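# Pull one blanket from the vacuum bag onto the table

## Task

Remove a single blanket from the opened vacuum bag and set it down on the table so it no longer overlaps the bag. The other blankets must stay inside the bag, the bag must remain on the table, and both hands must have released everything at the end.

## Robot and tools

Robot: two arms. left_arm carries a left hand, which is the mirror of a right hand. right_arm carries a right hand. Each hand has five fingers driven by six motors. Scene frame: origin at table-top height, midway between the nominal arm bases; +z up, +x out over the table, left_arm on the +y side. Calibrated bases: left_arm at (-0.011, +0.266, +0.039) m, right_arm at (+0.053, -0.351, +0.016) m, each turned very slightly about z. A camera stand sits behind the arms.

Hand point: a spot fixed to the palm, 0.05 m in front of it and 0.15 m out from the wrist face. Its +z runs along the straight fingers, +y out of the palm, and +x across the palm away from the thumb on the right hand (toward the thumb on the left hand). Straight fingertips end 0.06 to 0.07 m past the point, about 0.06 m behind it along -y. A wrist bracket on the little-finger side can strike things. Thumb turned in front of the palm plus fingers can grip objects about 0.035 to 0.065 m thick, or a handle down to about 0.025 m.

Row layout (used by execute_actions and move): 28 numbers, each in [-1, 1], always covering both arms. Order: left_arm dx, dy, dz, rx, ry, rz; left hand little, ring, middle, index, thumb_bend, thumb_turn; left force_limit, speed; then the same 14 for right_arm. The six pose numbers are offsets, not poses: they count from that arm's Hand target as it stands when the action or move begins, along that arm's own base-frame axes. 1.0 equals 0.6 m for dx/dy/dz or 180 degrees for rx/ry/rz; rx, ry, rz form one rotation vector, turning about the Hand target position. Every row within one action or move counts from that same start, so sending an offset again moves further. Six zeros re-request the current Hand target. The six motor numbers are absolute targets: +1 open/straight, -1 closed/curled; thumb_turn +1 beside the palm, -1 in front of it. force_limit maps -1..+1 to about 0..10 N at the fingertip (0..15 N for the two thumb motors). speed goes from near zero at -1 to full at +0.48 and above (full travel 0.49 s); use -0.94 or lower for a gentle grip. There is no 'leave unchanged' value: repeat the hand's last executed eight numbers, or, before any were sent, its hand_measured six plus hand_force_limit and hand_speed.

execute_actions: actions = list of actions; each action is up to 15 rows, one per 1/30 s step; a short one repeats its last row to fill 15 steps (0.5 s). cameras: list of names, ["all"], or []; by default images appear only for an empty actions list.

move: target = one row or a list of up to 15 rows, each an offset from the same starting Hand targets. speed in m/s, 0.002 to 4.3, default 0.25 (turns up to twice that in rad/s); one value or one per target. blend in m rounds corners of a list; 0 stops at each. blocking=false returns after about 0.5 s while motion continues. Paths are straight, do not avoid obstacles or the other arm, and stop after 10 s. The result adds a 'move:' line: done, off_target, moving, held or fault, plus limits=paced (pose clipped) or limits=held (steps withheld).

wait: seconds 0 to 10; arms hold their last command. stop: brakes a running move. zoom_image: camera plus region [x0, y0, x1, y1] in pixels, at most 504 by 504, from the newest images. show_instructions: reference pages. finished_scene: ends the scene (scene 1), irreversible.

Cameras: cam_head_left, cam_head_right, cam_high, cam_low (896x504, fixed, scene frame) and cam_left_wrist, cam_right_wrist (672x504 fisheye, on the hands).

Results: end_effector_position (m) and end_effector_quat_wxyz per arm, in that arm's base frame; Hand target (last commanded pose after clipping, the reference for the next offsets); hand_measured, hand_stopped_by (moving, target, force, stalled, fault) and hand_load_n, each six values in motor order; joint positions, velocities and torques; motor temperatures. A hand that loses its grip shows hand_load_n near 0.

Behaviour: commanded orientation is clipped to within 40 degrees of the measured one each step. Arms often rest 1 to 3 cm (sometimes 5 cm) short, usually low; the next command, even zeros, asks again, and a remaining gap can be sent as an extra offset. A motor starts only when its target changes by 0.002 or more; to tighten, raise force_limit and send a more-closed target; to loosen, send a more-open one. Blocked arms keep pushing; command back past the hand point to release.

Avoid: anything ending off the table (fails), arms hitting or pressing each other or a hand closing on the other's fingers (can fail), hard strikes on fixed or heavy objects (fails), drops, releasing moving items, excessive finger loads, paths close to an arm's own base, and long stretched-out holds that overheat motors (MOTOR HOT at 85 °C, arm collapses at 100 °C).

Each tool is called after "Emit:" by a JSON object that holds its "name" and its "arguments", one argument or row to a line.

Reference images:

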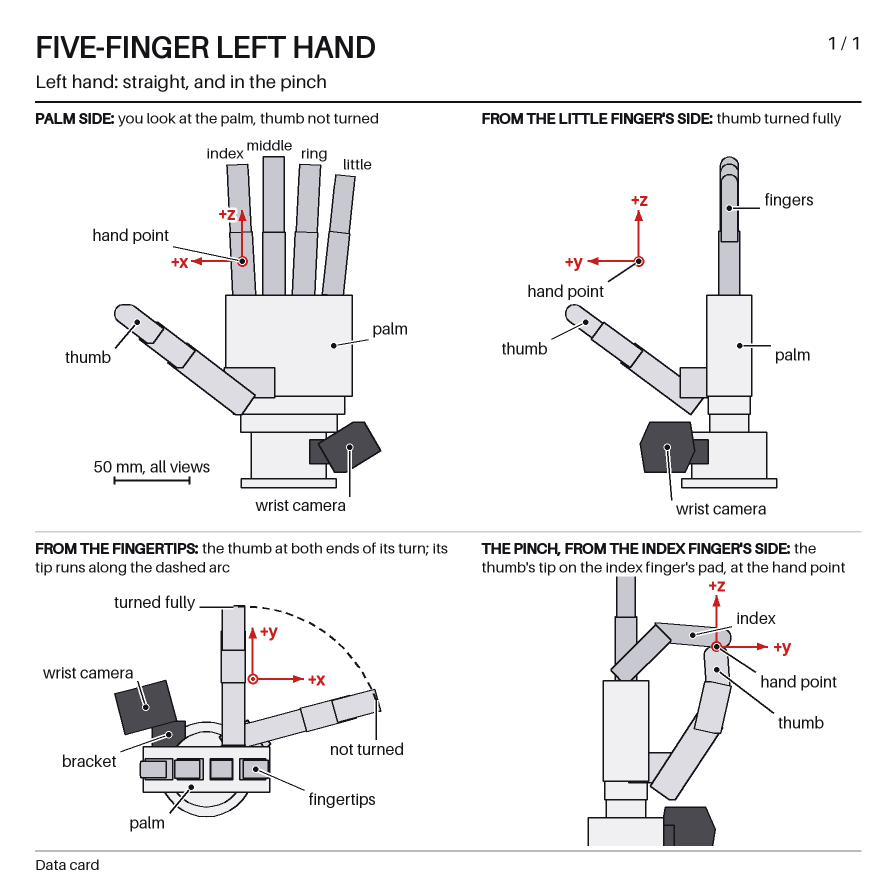

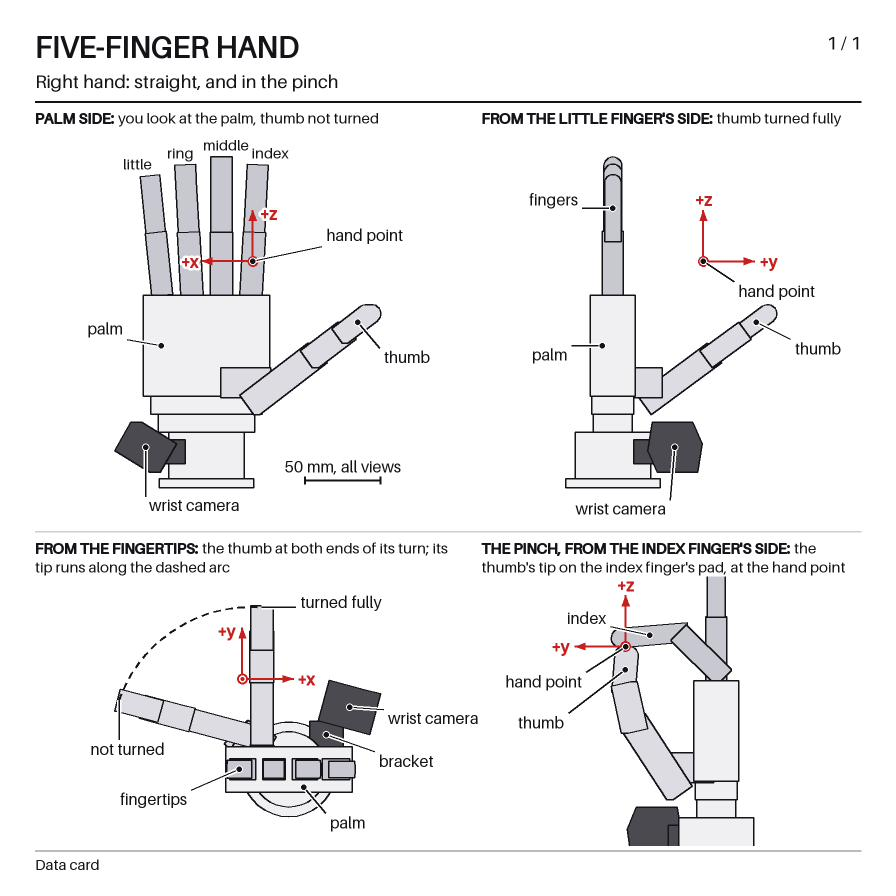

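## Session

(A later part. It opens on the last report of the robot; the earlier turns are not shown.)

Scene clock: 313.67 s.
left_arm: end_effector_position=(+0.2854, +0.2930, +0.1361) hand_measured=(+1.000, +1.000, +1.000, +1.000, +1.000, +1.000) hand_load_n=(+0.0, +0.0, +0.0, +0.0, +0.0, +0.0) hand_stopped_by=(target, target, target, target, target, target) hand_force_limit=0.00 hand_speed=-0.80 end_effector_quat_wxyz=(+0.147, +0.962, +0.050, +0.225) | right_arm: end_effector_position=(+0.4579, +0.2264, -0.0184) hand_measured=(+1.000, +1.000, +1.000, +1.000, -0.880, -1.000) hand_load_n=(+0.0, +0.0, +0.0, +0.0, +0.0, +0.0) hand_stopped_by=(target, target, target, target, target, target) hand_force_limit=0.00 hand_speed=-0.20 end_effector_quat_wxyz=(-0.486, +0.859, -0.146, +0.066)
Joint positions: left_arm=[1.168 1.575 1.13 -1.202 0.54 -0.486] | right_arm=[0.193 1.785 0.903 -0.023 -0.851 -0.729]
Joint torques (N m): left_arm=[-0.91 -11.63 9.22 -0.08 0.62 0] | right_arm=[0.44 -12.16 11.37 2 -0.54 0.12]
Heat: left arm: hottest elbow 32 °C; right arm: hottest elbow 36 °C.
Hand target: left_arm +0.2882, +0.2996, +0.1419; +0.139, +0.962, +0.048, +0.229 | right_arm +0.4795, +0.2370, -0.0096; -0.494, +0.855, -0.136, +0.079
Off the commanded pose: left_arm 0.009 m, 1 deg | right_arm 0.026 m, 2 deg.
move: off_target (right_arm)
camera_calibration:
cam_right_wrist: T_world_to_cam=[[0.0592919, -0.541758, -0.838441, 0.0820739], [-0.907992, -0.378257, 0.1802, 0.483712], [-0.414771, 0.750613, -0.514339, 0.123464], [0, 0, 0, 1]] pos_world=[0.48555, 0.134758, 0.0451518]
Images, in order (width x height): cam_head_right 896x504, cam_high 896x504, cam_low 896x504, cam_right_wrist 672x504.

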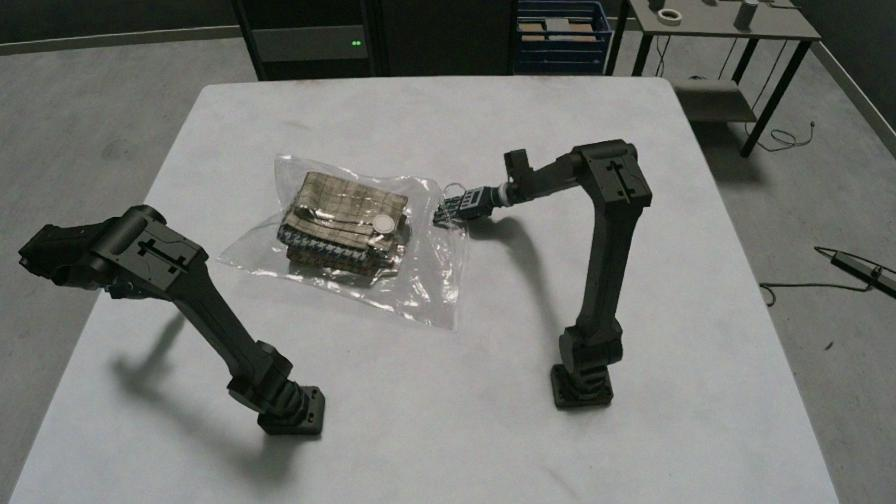

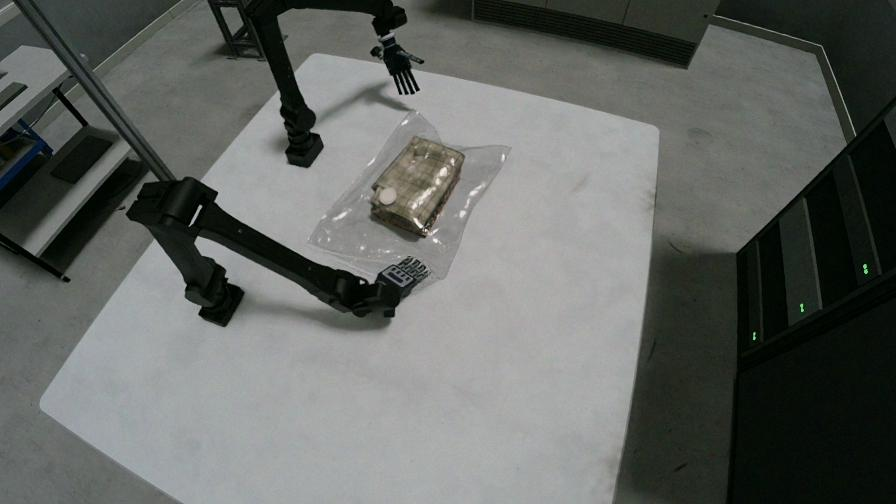

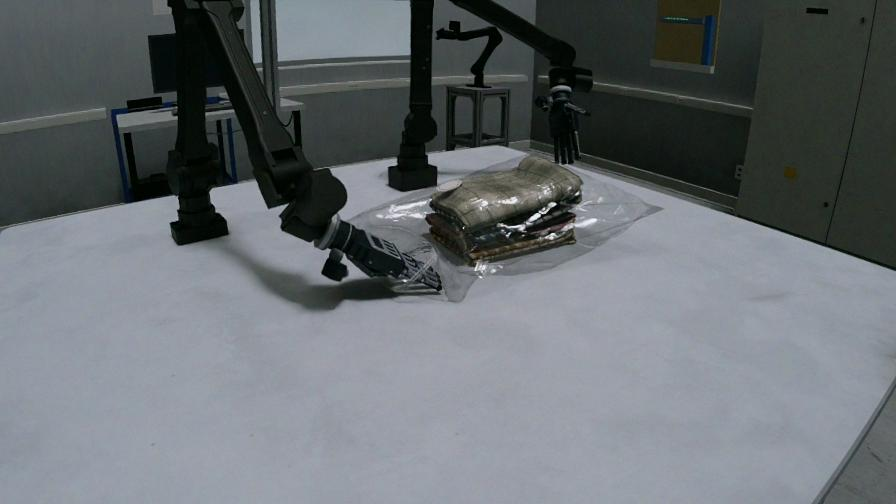

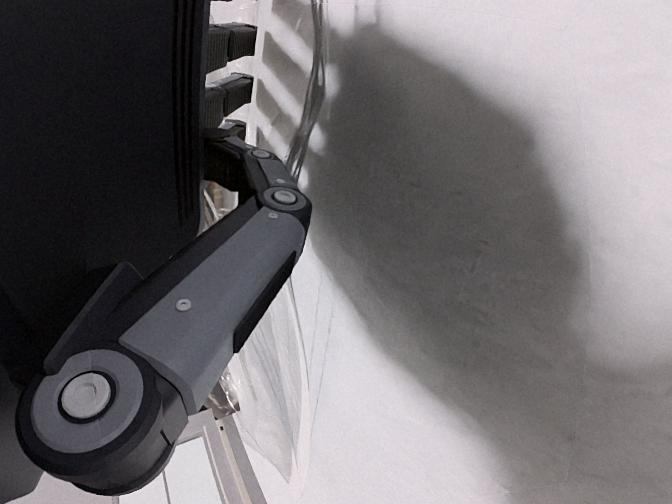

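Emit:
{"name": "move", "arguments": {
  "target": [0,0,0,0,0,0,1,1,1,1,1,1,0,-0.8,-0.035,0.0,0.11,0.0793,-0.0257,0,1,1,1,1,-0.88,-1,0,-0.2],
  "speed": 0.06,
  "cameras": ["cam_low","cam_high","cam_right_wrist","cam_head_right"]
}}

Emit:
{"name": "zoom_image", "arguments": {
  "camera": "cam_low",
  "region": [340, 160, 540, 300]
}}

Emit:
{"name": "zoom_image", "arguments": {
  "camera": "cam_high",
  "region": [350, 180, 470, 300]
}}

Emit:
{"name": "zoom_image", "arguments": {
  "camera": "cam_right_wrist",
  "region": [190, 0, 350, 160]
}}

Scene clock: 346.80 s.
left_arm: end_effector_position=(+0.2854, +0.2930, +0.1361) hand_measured=(+1.000, +1.000, +1.000, +1.000, +1.000, +1.000) hand_load_n=(+0.0, +0.0, +0.0, +0.0, +0.0, +0.0) hand_stopped_by=(target, target, target, target, target, target) hand_force_limit=0.00 hand_speed=-0.80 end_effector_quat_wxyz=(+0.147, +0.962, +0.050, +0.225) | right_arm: end_effector_position=(+0.4562, +0.2422, +0.0468) hand_measured=(+1.000, +1.000, +1.000, +1.000, -0.880, -1.000) hand_load_n=(+0.0, -0.5, +0.0, -0.5, +0.0, +0.0) hand_stopped_by=(target, target, target, target, target, target) hand_force_limit=0.00 hand_speed=-0.20 end_effector_quat_wxyz=(-0.597, +0.788, -0.124, +0.085)
Joint positions: left_arm=[1.168 1.575 1.13 -1.202 0.54 -0.486] | right_arm=[0.16 1.71 0.812 0.328 -1.041 -0.49]
Joint torques (N m): left_arm=[-0.91 -11.58 9.24 -0.08 0.62 0.01] | right_arm=[-1.79 -14.21 6.72 2.36 -0.56 0.1]
Heat: left arm: hottest elbow 32 °C; right arm: hottest elbow 37 °C.
Hand target: left_arm +0.2882, +0.2996, +0.1419; +0.139, +0.962, +0.048, +0.229 | right_arm +0.4585, +0.2370, +0.0562; -0.601, +0.784, -0.125, +0.096
Off the commanded pose: left_arm 0.009 m, 1 deg | right_arm 0.011 m, 1 deg.
move: off_target (right_arm)
camera_calibration:
cam_right_wrist: T_world_to_cam=[[0.151534, -0.316145, -0.936531, 0.0533203], [-0.911371, -0.411497, -0.00855365, 0.494871], [-0.382675, 0.854823, -0.350481, 0.0968419], [0, 0, 0, 1]] pos_world=[0.479991, 0.137712, 0.0881103]
Images, in order (width x height): cam_head_right 896x504, cam_high 896x504, cam_low 896x504, cam_right_wrist 672x504.

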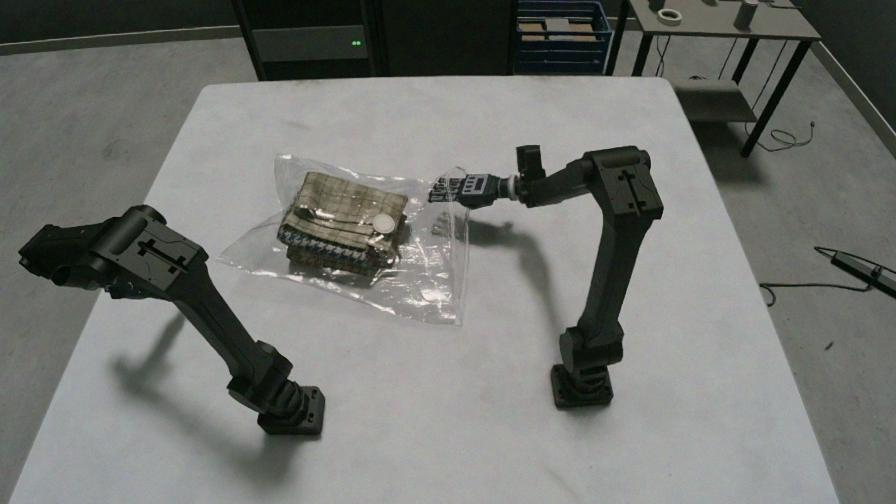

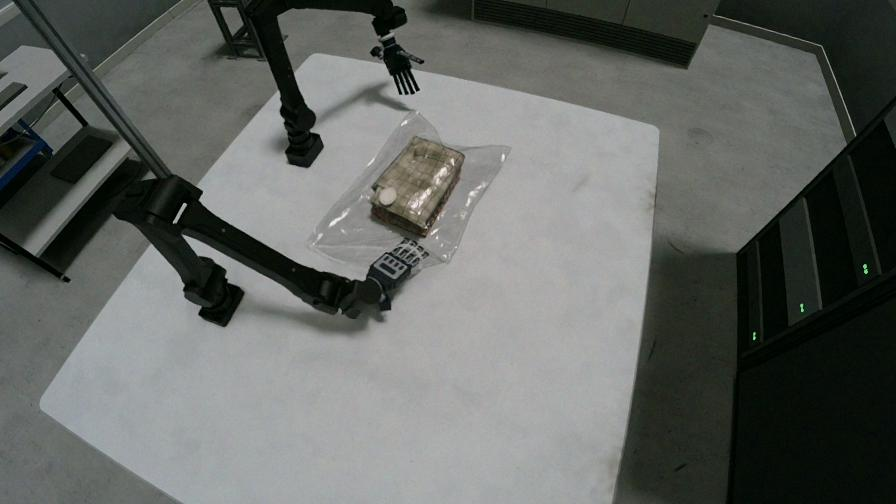

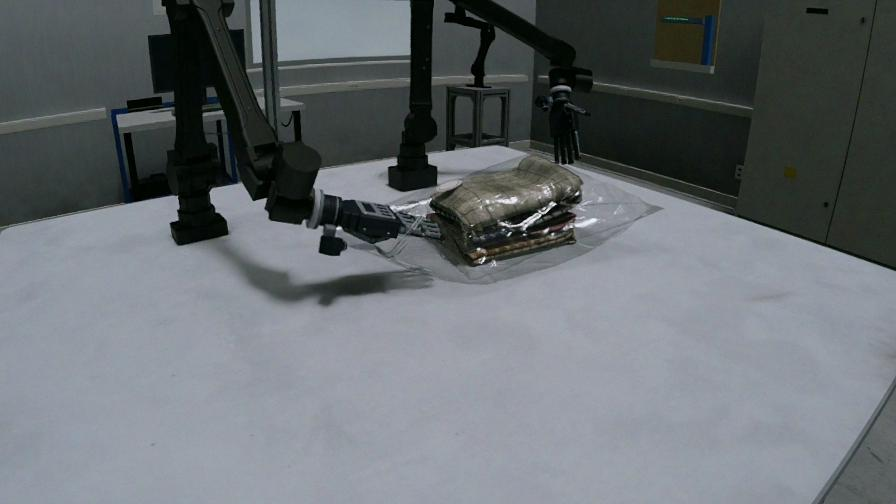

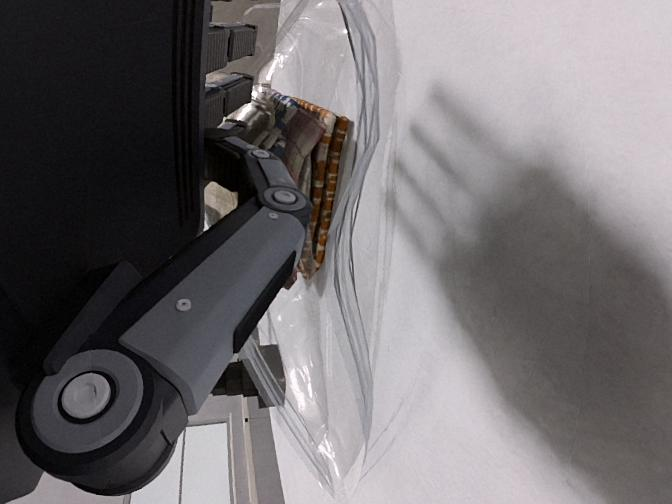

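Scaled by 2.520.

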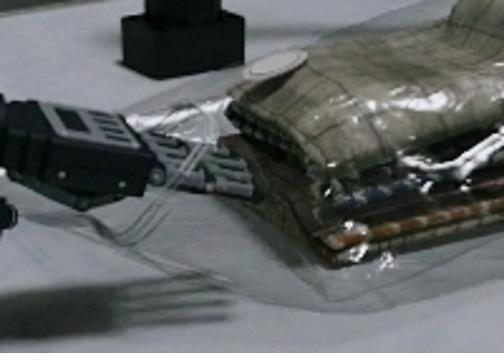

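Scaled by 4.200.

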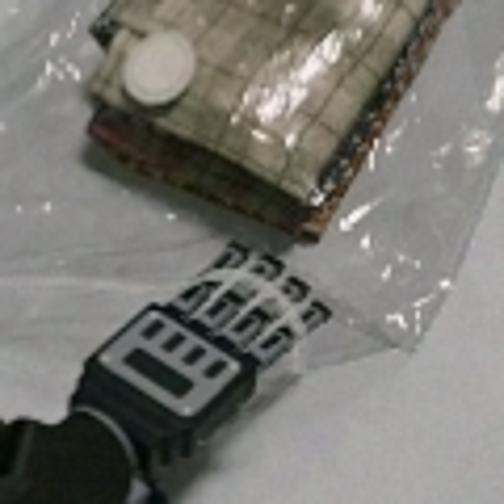

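Scaled by 3.150 from the camera's 672x504 image, which has a finer 960x720 frame.

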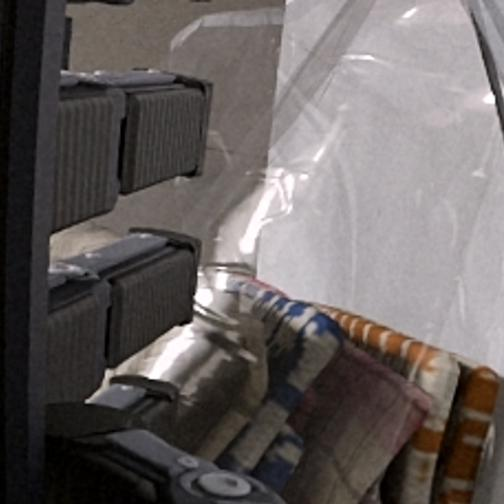

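Emit:
{"name": "move", "arguments": {
  "target": [0,0,0,0,0,0,1,1,1,1,1,1,0,-0.8,-0.114,0.0,0.046,0,0,-0.039,1,1,1,1,-0.88,-1,0,-0.2],
  "speed": 0.06,
  "cameras": ["cam_low","cam_high","cam_right_wrist","cam_head_right"]
}}

Emit:
{"name": "zoom_image", "arguments": {
  "camera": "cam_low",
  "region": [340, 160, 540, 300]
}}

Emit:
{"name": "zoom_image", "arguments": {
  "camera": "cam_high",
  "region": [350, 180, 470, 300]
}}

Emit:
{"name": "zoom_image", "arguments": {
  "camera": "cam_right_wrist",
  "region": [190, 0, 390, 200]
}}

Emit:
{"name": "zoom_image", "arguments": {
  "camera": "cam_head_right",
  "region": [340, 150, 500, 310]
}}

Scene clock: 363.13 s.
left_arm: end_effector_position=(+0.2854, +0.2930, +0.1361) hand_measured=(+1.000, +1.000, +1.000, +1.000, +1.000, +1.000) hand_load_n=(+0.0, +0.0, +0.0, +0.0, -0.5, +0.0) hand_stopped_by=(target, target, target, target, target, target) hand_force_limit=0.00 hand_speed=-0.80 end_effector_quat_wxyz=(+0.147, +0.962, +0.050, +0.225) | right_arm: end_effector_position=(+0.3939, +0.2318, +0.0776) hand_measured=(+1.000, +1.000, +1.000, +1.000, -0.880, -1.000) hand_load_n=(+0.0, +0.0, +0.0, +0.0, +0.0, +0.0) hand_stopped_by=(target, target, target, target, target, target) hand_force_limit=0.00 hand_speed=-0.20 end_effector_quat_wxyz=(-0.589, +0.777, -0.180, +0.130)
Joint positions: left_arm=[1.168 1.575 1.13 -1.202 0.54 -0.486] | right_arm=[0.183 1.452 0.574 0.429 -0.893 -0.349]
Joint torques (N m): left_arm=[-0.91 -11.58 9.24 -0.08 0.62 0] | right_arm=[0.56 -10.29 7.05 2.51 -0.27 0.08]
Heat: left arm: hottest elbow 32 °C; right arm: hottest elbow 36 °C.
Hand target: left_arm +0.2882, +0.2996, +0.1419; +0.139, +0.962, +0.048, +0.229 | right_arm +0.3901, +0.2371, +0.0840; -0.594, +0.774, -0.172, +0.132
Off the commanded pose: left_arm 0.009 m, 1 deg | right_arm 0.009 m, 1 deg.
move: done
camera_calibration:
cam_right_wrist: T_world_to_cam=[[0.107952, -0.336391, -0.935515, 0.110049], [-0.961056, -0.276111, -0.0116158, 0.422533], [-0.254399, 0.900335, -0.353097, 0.0318618], [0, 0, 0, 1]] pos_world=[0.402304, 0.124999, 0.119111]
Images, in order (width x height): cam_head_right 896x504, cam_high 896x504, cam_low 896x504, cam_right_wrist 672x504.

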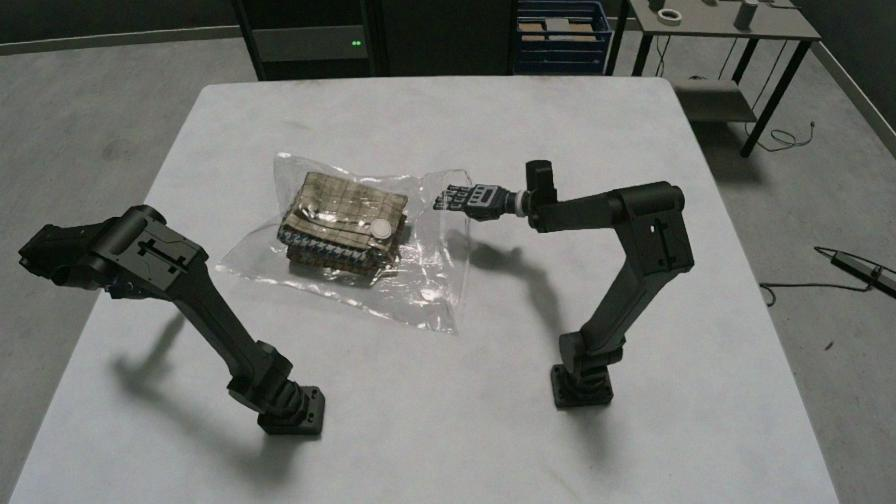

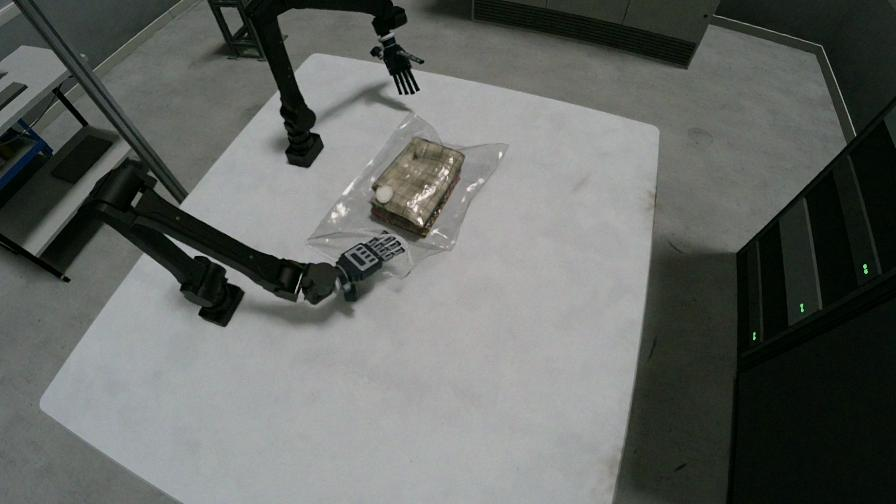

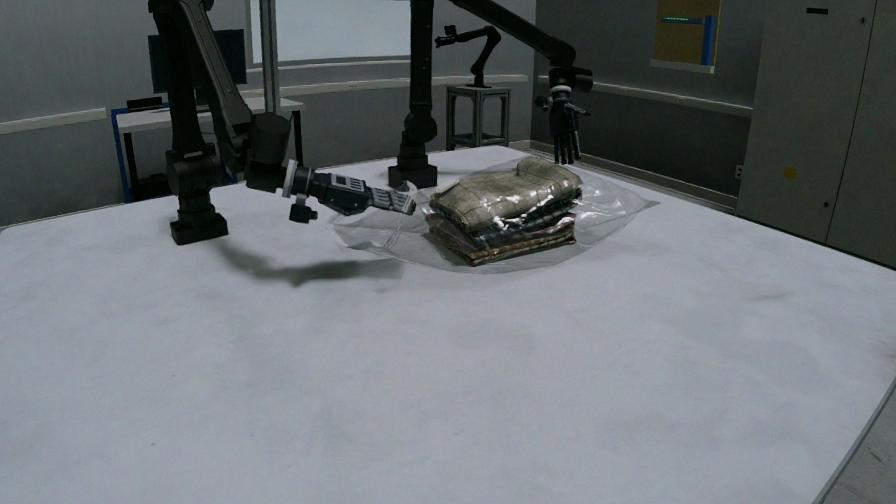

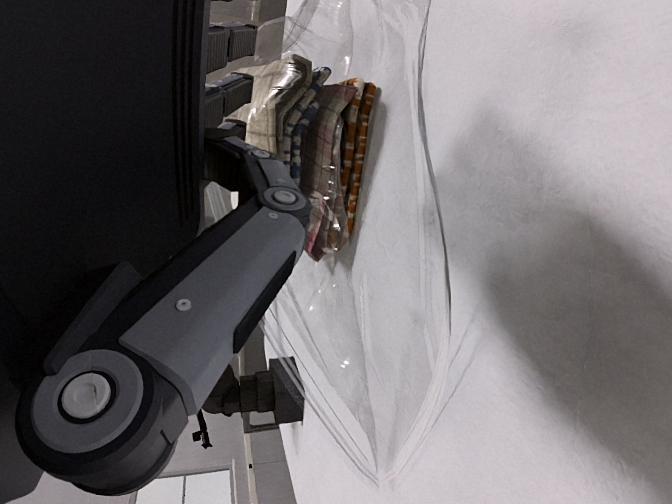

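Scaled by 2.520.

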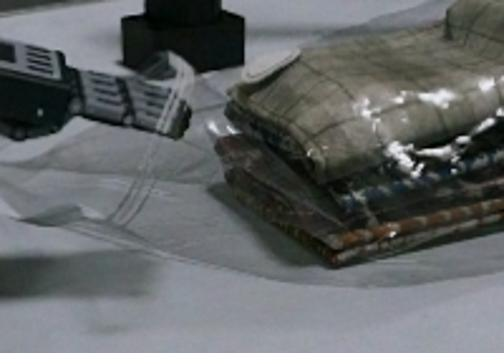

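Scaled by 4.200.

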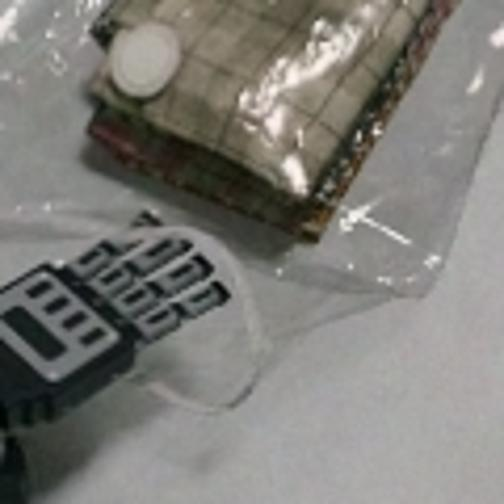

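Scaled by 2.520 from the camera's 672x504 image, which has a finer 960x720 frame.

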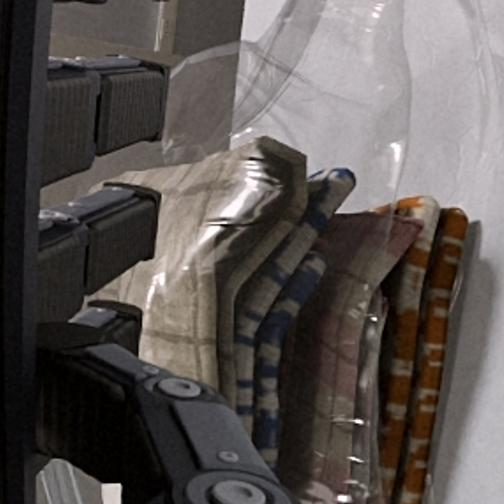

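Scaled by 3.150.

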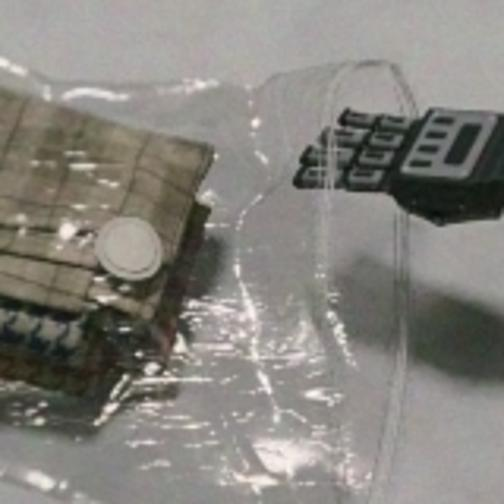

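Emit:
{"name": "move", "arguments": {
  "target": [0,0,0,0,0,0,1,1,1,1,1,1,0,-0.8,0,0.03,-0.01,0,0,0,1,1,1,1,0.3,-1,0,-0.2],
  "speed": 0.06,
  "cameras": ["cam_low","cam_right_wrist"]
}}

Emit:
{"name": "zoom_image", "arguments": {
  "camera": "cam_low",
  "region": [340, 160, 540, 300]
}}

Emit:
{"name": "zoom_image", "arguments": {
  "camera": "cam_right_wrist",
  "region": [190, 0, 430, 240]
}}

Scene clock: 371.10 s.
left_arm: end_effector_position=(+0.2854, +0.2930, +0.1361) hand_measured=(+1.000, +1.000, +1.000, +1.000, +1.000, +1.000) hand_load_n=(+0.0, +0.0, +0.0, +0.0, +0.0, +0.0) hand_stopped_by=(target, target, target, target, target, target) hand_force_limit=0.00 hand_speed=-0.80 end_effector_quat_wxyz=(+0.147, +0.962, +0.050, +0.225) | right_arm: end_effector_position=(+0.3947, +0.2501, +0.0830) hand_measured=(+1.000, +1.000, +1.000, +1.000, +0.300, -1.000) hand_load_n=(+0.0, +0.0, +0.0, +0.0, +0.0, +0.0) hand_stopped_by=(target, target, target, target, target, target) hand_force_limit=0.00 hand_speed=-0.20 end_effector_quat_wxyz=(-0.593, +0.774, -0.172, +0.139)
Joint positions: left_arm=[1.168 1.575 1.13 -1.202 0.54 -0.486] | right_arm=[0.233 1.452 0.574 0.479 -0.847 -0.318]
Joint torques (N m): left_arm=[-0.91 -11.58 9.22 -0.08 0.62 0] | right_arm=[0.44 -7.82 7.21 2.58 -0.23 0.1]
Heat: left arm: hottest elbow 33 °C; right arm: hottest elbow 36 °C.
Hand target: left_arm +0.2882, +0.2996, +0.1419; +0.139, +0.962, +0.048, +0.229 | right_arm +0.3902, +0.2550, +0.0780; -0.594, +0.774, -0.173, +0.132
Off the commanded pose: left_arm 0.009 m, 1 deg | right_arm 0.008 m, 1 deg.
move: done
camera_calibration:
cam_right_wrist: T_world_to_cam=[[0.13253, -0.331832, -0.933982, 0.110222], [-0.960399, -0.275996, -0.0382201, 0.43031], [-0.245093, 0.902061, -0.355269, 0.013572], [0, 0, 0, 1]] pos_world=[0.401987, 0.143096, 0.124214]
Images, in order (width x height): cam_low 896x504, cam_right_wrist 672x504.

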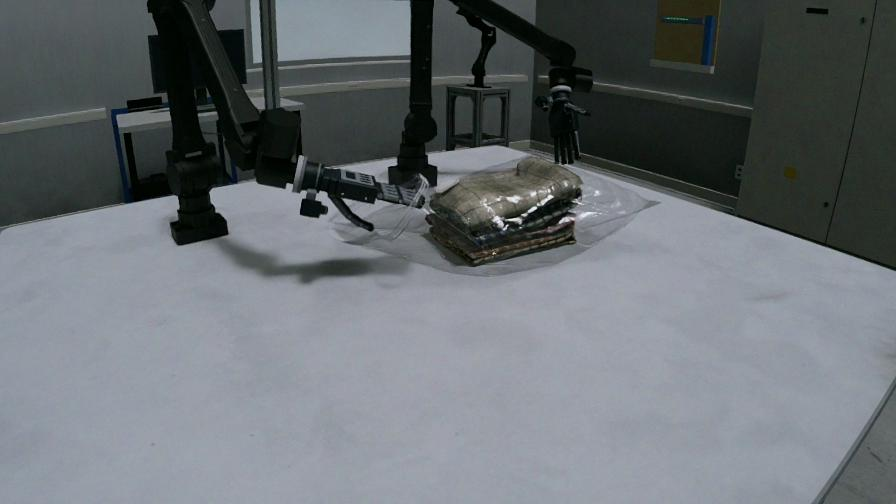

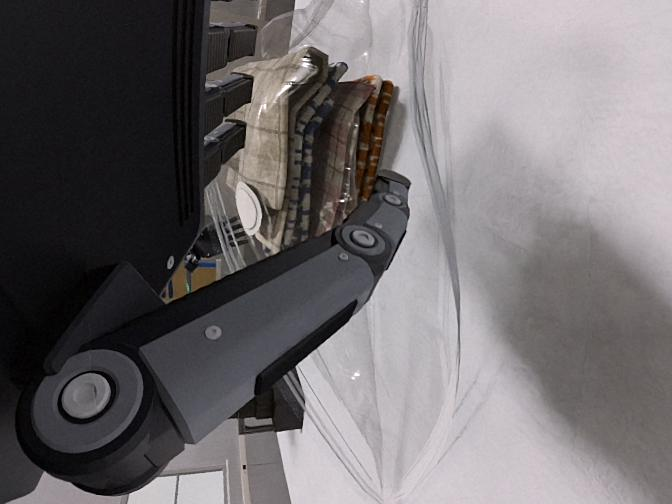

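Scaled by 2.520.

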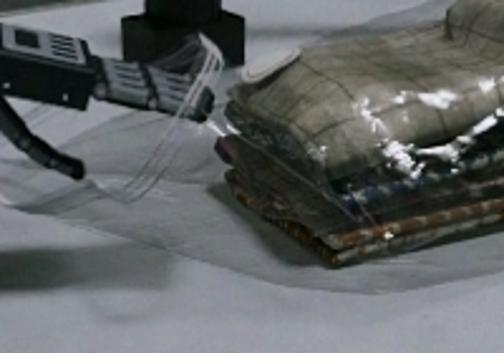

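Scaled by 2.100 from the camera's 672x504 image, which has a finer 960x720 frame.

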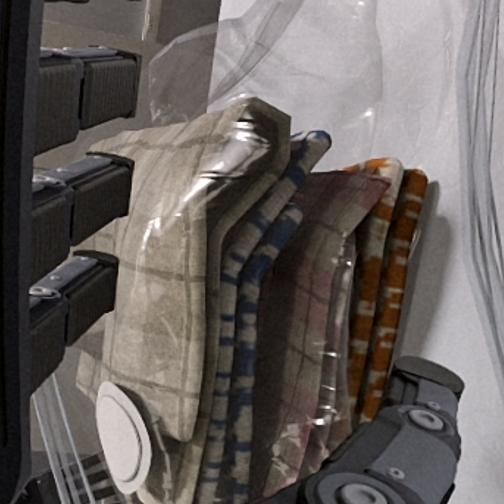

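Emit:
{"name": "move", "arguments": {
  "target": [0,0,0,0,0,0,1,1,1,1,1,1,0,-0.8,0.005,0.108,0.007,0,0,0,1,1,1,1,0.0,-1,0,-0.2],
  "speed": 0.06,
  "cameras": ["cam_low","cam_right_wrist","cam_head_right"]
}}

Emit:
{"name": "zoom_image", "arguments": {
  "camera": "cam_low",
  "region": [360, 150, 540, 280]
}}

Emit:
{"name": "zoom_image", "arguments": {
  "camera": "cam_right_wrist",
  "region": [190, 0, 430, 240]
}}

Emit:
{"name": "zoom_image", "arguments": {
  "camera": "cam_head_right",
  "region": [340, 150, 500, 310]
}}

Scene clock: 393.80 s.
left_arm: end_effector_position=(+0.2854, +0.2930, +0.1361) hand_measured=(+1.000, +1.000, +1.000, +1.000, +1.000, +1.000) hand_load_n=(+0.0, +0.0, -0.5, +0.0, +0.0, +0.0) hand_stopped_by=(target, target, target, target, target, target) hand_force_limit=0.00 hand_speed=-0.80 end_effector_quat_wxyz=(+0.147, +0.962, +0.050, +0.225) | right_arm: end_effector_position=(+0.3745, +0.3049, +0.0654) hand_measured=(+1.000, +1.000, +1.000, +1.000, +0.000, -1.000) hand_load_n=(+0.0, +0.0, +0.0, -0.5, +0.0, +0.5) hand_stopped_by=(target, target, target, target, target, target) hand_force_limit=0.00 hand_speed=-0.20 end_effector_quat_wxyz=(-0.581, +0.783, -0.186, +0.121)
Joint positions: left_arm=[1.168 1.575 1.13 -1.202 0.54 -0.486] | right_arm=[0.397 1.498 0.574 0.528 -0.695 -0.235]
Joint torques (N m): left_arm=[-0.97 -11.46 9.22 -0.09 0.62 0.01] | right_arm=[0.73 -8.12 11.79 2.67 -0.19 0.1]
Heat: left arm: hottest elbow 33 °C; right arm: hottest elbow 34 °C.
Hand target: left_arm +0.2882, +0.2996, +0.1419; +0.139, +0.962, +0.048, +0.229 | right_arm +0.3932, +0.3198, +0.0822; -0.594, +0.774, -0.172, +0.132
Off the commanded pose: left_arm 0.009 m, 1 deg | right_arm 0.029 m, 3 deg.
move: off_target (right_arm)
camera_calibration:
cam_right_wrist: T_world_to_cam=[[0.0853864, -0.351129, -0.932426, 0.137979], [-0.960876, -0.276507, 0.0161342, 0.422095], [-0.263488, 0.894568, -0.361002, -0.0375022], [0, 0, 0, 1]] pos_world=[0.383918, 0.198709, 0.108306]
Images, in order (width x height): cam_head_right 896x504, cam_low 896x504, cam_right_wrist 672x504.

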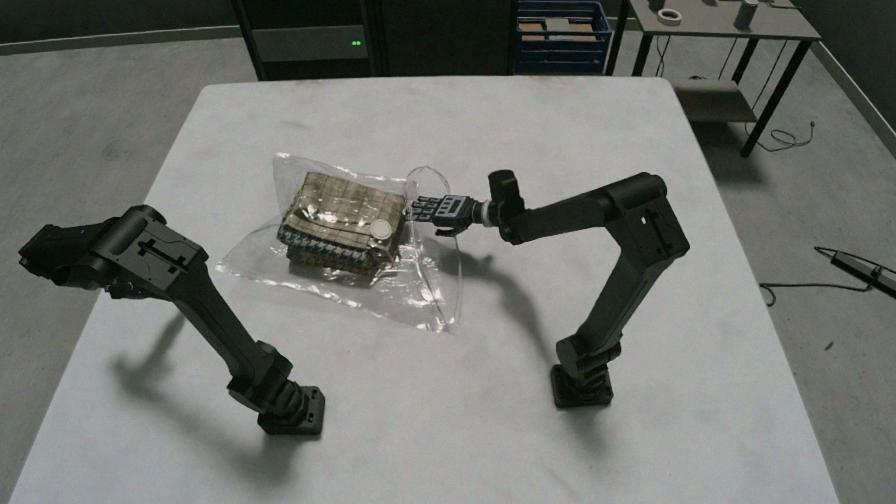

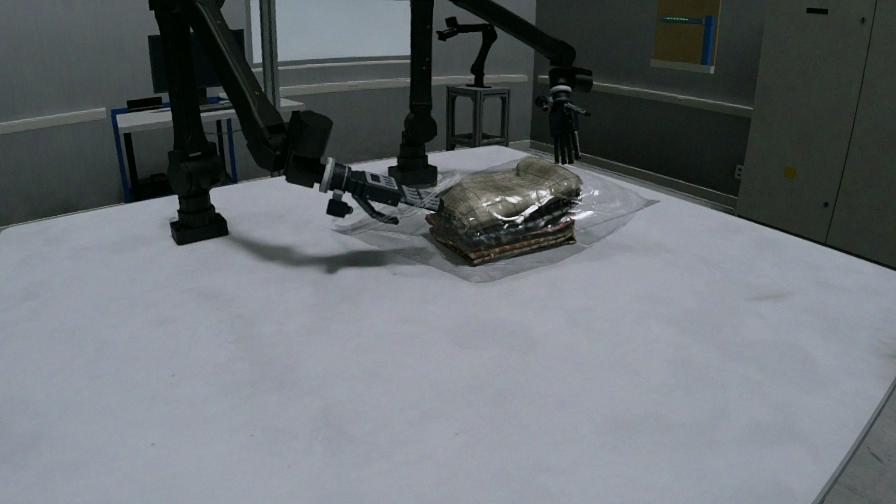

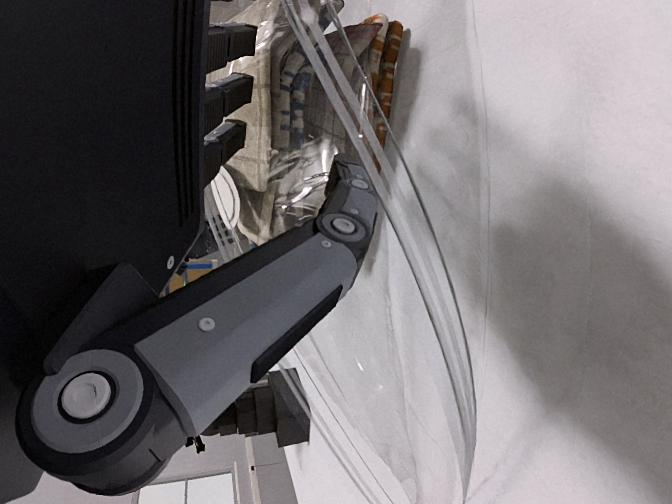

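Scaled by 2.800.

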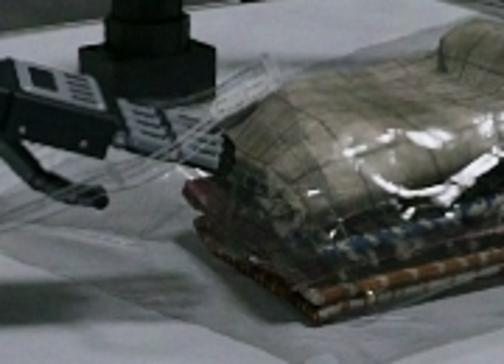

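Scaled by 2.100 from the camera's 672x504 image, which has a finer 960x720 frame.

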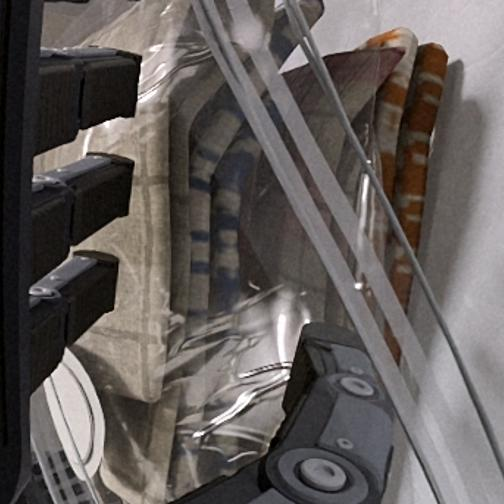

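Scaled by 3.150.

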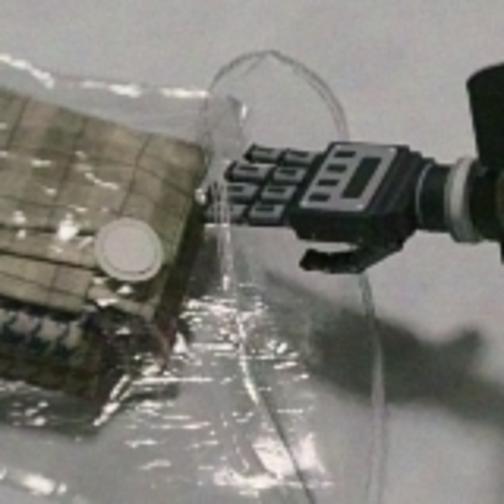

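Emit:
{"name": "zoom_image", "arguments": {
  "camera": "cam_head_right",
  "region": [395, 155, 485, 245]
}}

Emit:
{"name": "zoom_image", "arguments": {
  "camera": "cam_low",
  "region": [350, 150, 460, 260]
}}

Emit:
{"name": "zoom_image", "arguments": {
  "camera": "cam_right_wrist",
  "region": [190, 80, 390, 280]
}}

Scaled by 5.600.

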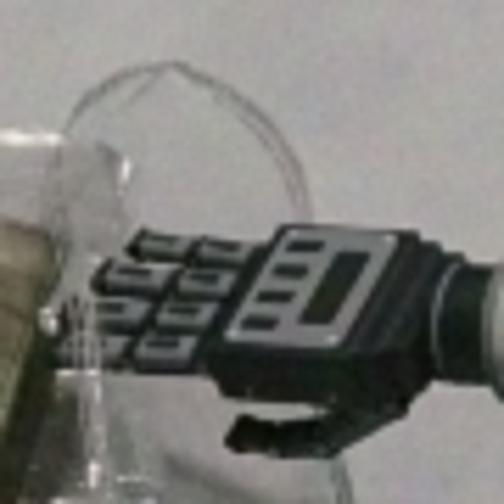

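Scaled by 4.582.

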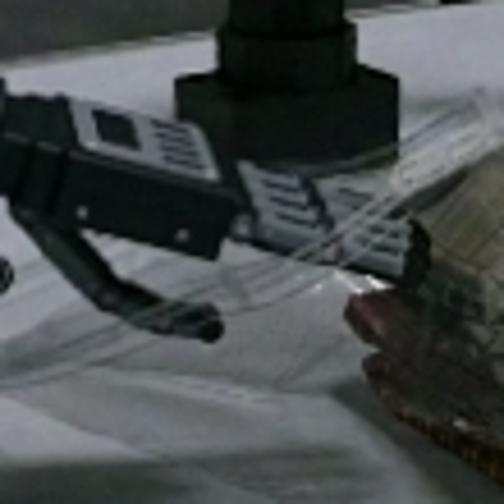

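Scaled by 2.520 from the camera's 672x504 image, which has a finer 960x720 frame.

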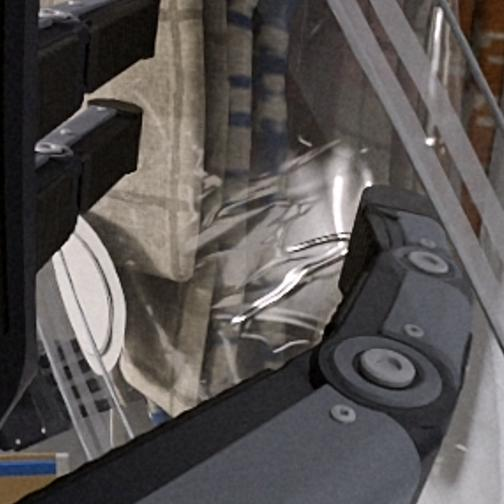

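Emit:
{"name": "move", "arguments": {
  "target": [0,0,0,0,0,0,1,1,1,1,1,1,0,-0.8,-0.02,-0.02,0.03,0,0,0,1,1,1,1,0.0,-1,0,-0.2],
  "speed": 0.06,
  "cameras": ["cam_low","cam_right_wrist","cam_head_right"]
}}

Emit:
{"name": "zoom_image", "arguments": {
  "camera": "cam_right_wrist",
  "region": [190, 0, 430, 240]
}}

Emit:
{"name": "zoom_image", "arguments": {
  "camera": "cam_low",
  "region": [350, 150, 490, 290]
}}

Scene clock: 414.37 s.
left_arm: end_effector_position=(+0.2854, +0.2930, +0.1361) hand_measured=(+1.000, +1.000, +1.000, +1.000, +1.000, +1.000) hand_load_n=(+0.0, +0.0, +0.0, +0.0, +0.0, +0.0) hand_stopped_by=(target, target, target, target, target, target) hand_force_limit=0.00 hand_speed=-0.80 end_effector_quat_wxyz=(+0.147, +0.962, +0.050, +0.225) | right_arm: end_effector_position=(+0.3699, +0.3046, +0.0832) hand_measured=(+1.000, +1.000, +1.000, +1.000, +0.000, -1.000) hand_load_n=(+0.0, +0.0, +0.0, +0.0, +0.0, +0.0) hand_stopped_by=(target, target, target, target, target, target) hand_force_limit=0.00 hand_speed=-0.20 end_effector_quat_wxyz=(-0.586, +0.781, -0.179, +0.121)
Joint positions: left_arm=[1.168 1.575 1.13 -1.202 0.54 -0.486] | right_arm=[0.397 1.442 0.574 0.485 -0.706 -0.234]
Joint torques (N m): left_arm=[-0.91 -11.58 9.22 -0.08 0.62 0] | right_arm=[-0.97 -10.11 10.24 1.66 -0.35 0.02]
Heat: left arm: hottest elbow 33 °C; right arm: hottest elbow 35 °C.
Hand target: left_arm +0.2882, +0.2996, +0.1419; +0.139, +0.962, +0.048, +0.229 | right_arm +0.3812, +0.3078, +0.1002; -0.594, +0.774, -0.173, +0.132
Off the commanded pose: left_arm 0.009 m, 1 deg | right_arm 0.021 m, 2 deg.
move: off_target (right_arm)
camera_calibration:
cam_right_wrist: T_world_to_cam=[[0.0979564, -0.341613, -0.934722, 0.14752], [-0.958159, -0.286205, 0.00418674, 0.420314], [-0.268952, 0.895202, -0.355355, -0.0307348], [0, 0, 0, 1]] pos_world=[0.380011, 0.198204, 0.125208]
Images, in order (width x height): cam_head_right 896x504, cam_low 896x504, cam_right_wrist 672x504.

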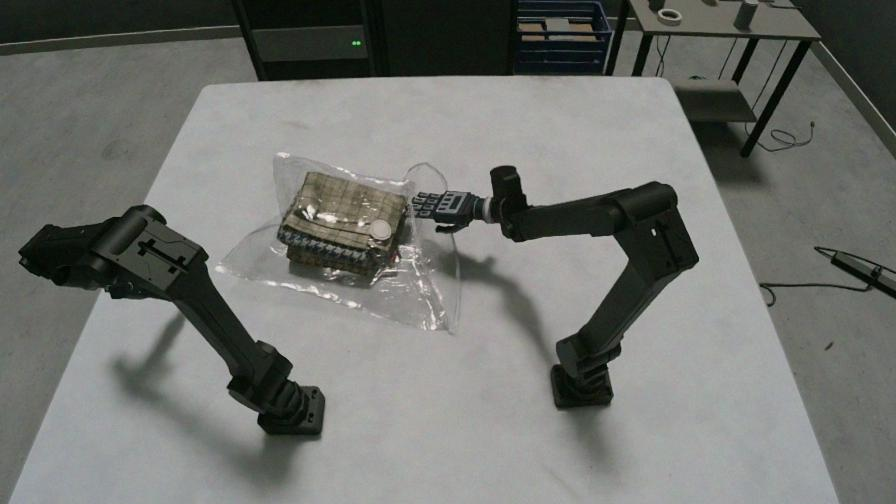

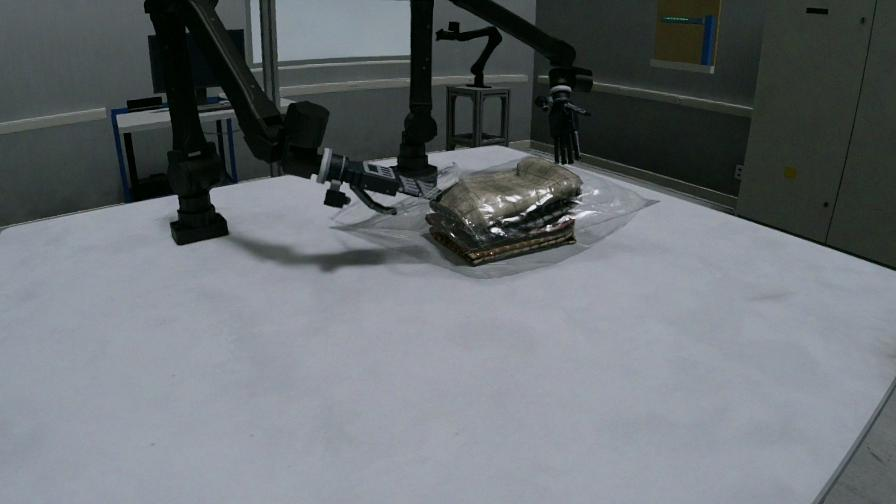

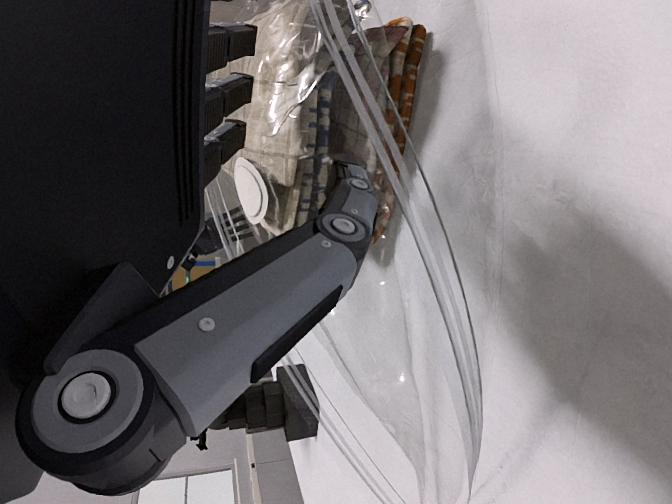

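Scaled by 2.100 from the camera's 672x504 image, which has a finer 960x720 frame.

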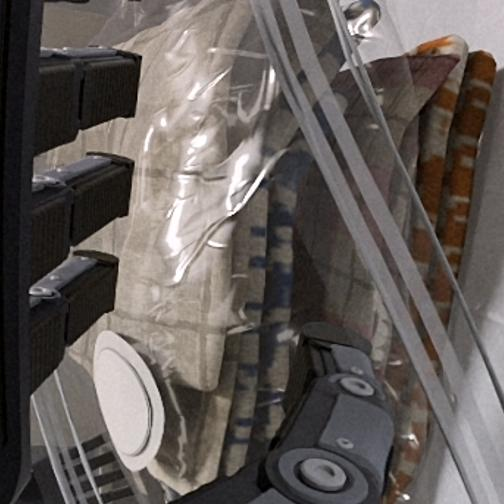

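Scaled by 3.600.

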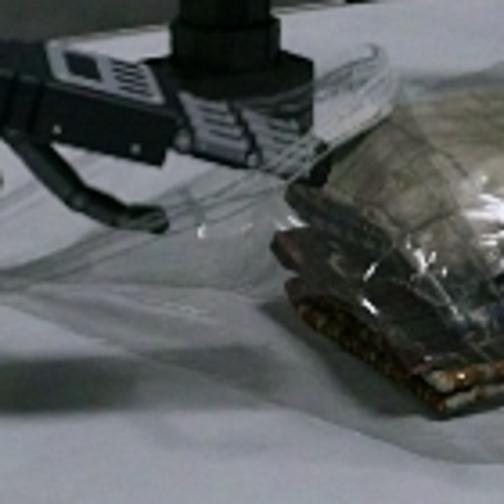

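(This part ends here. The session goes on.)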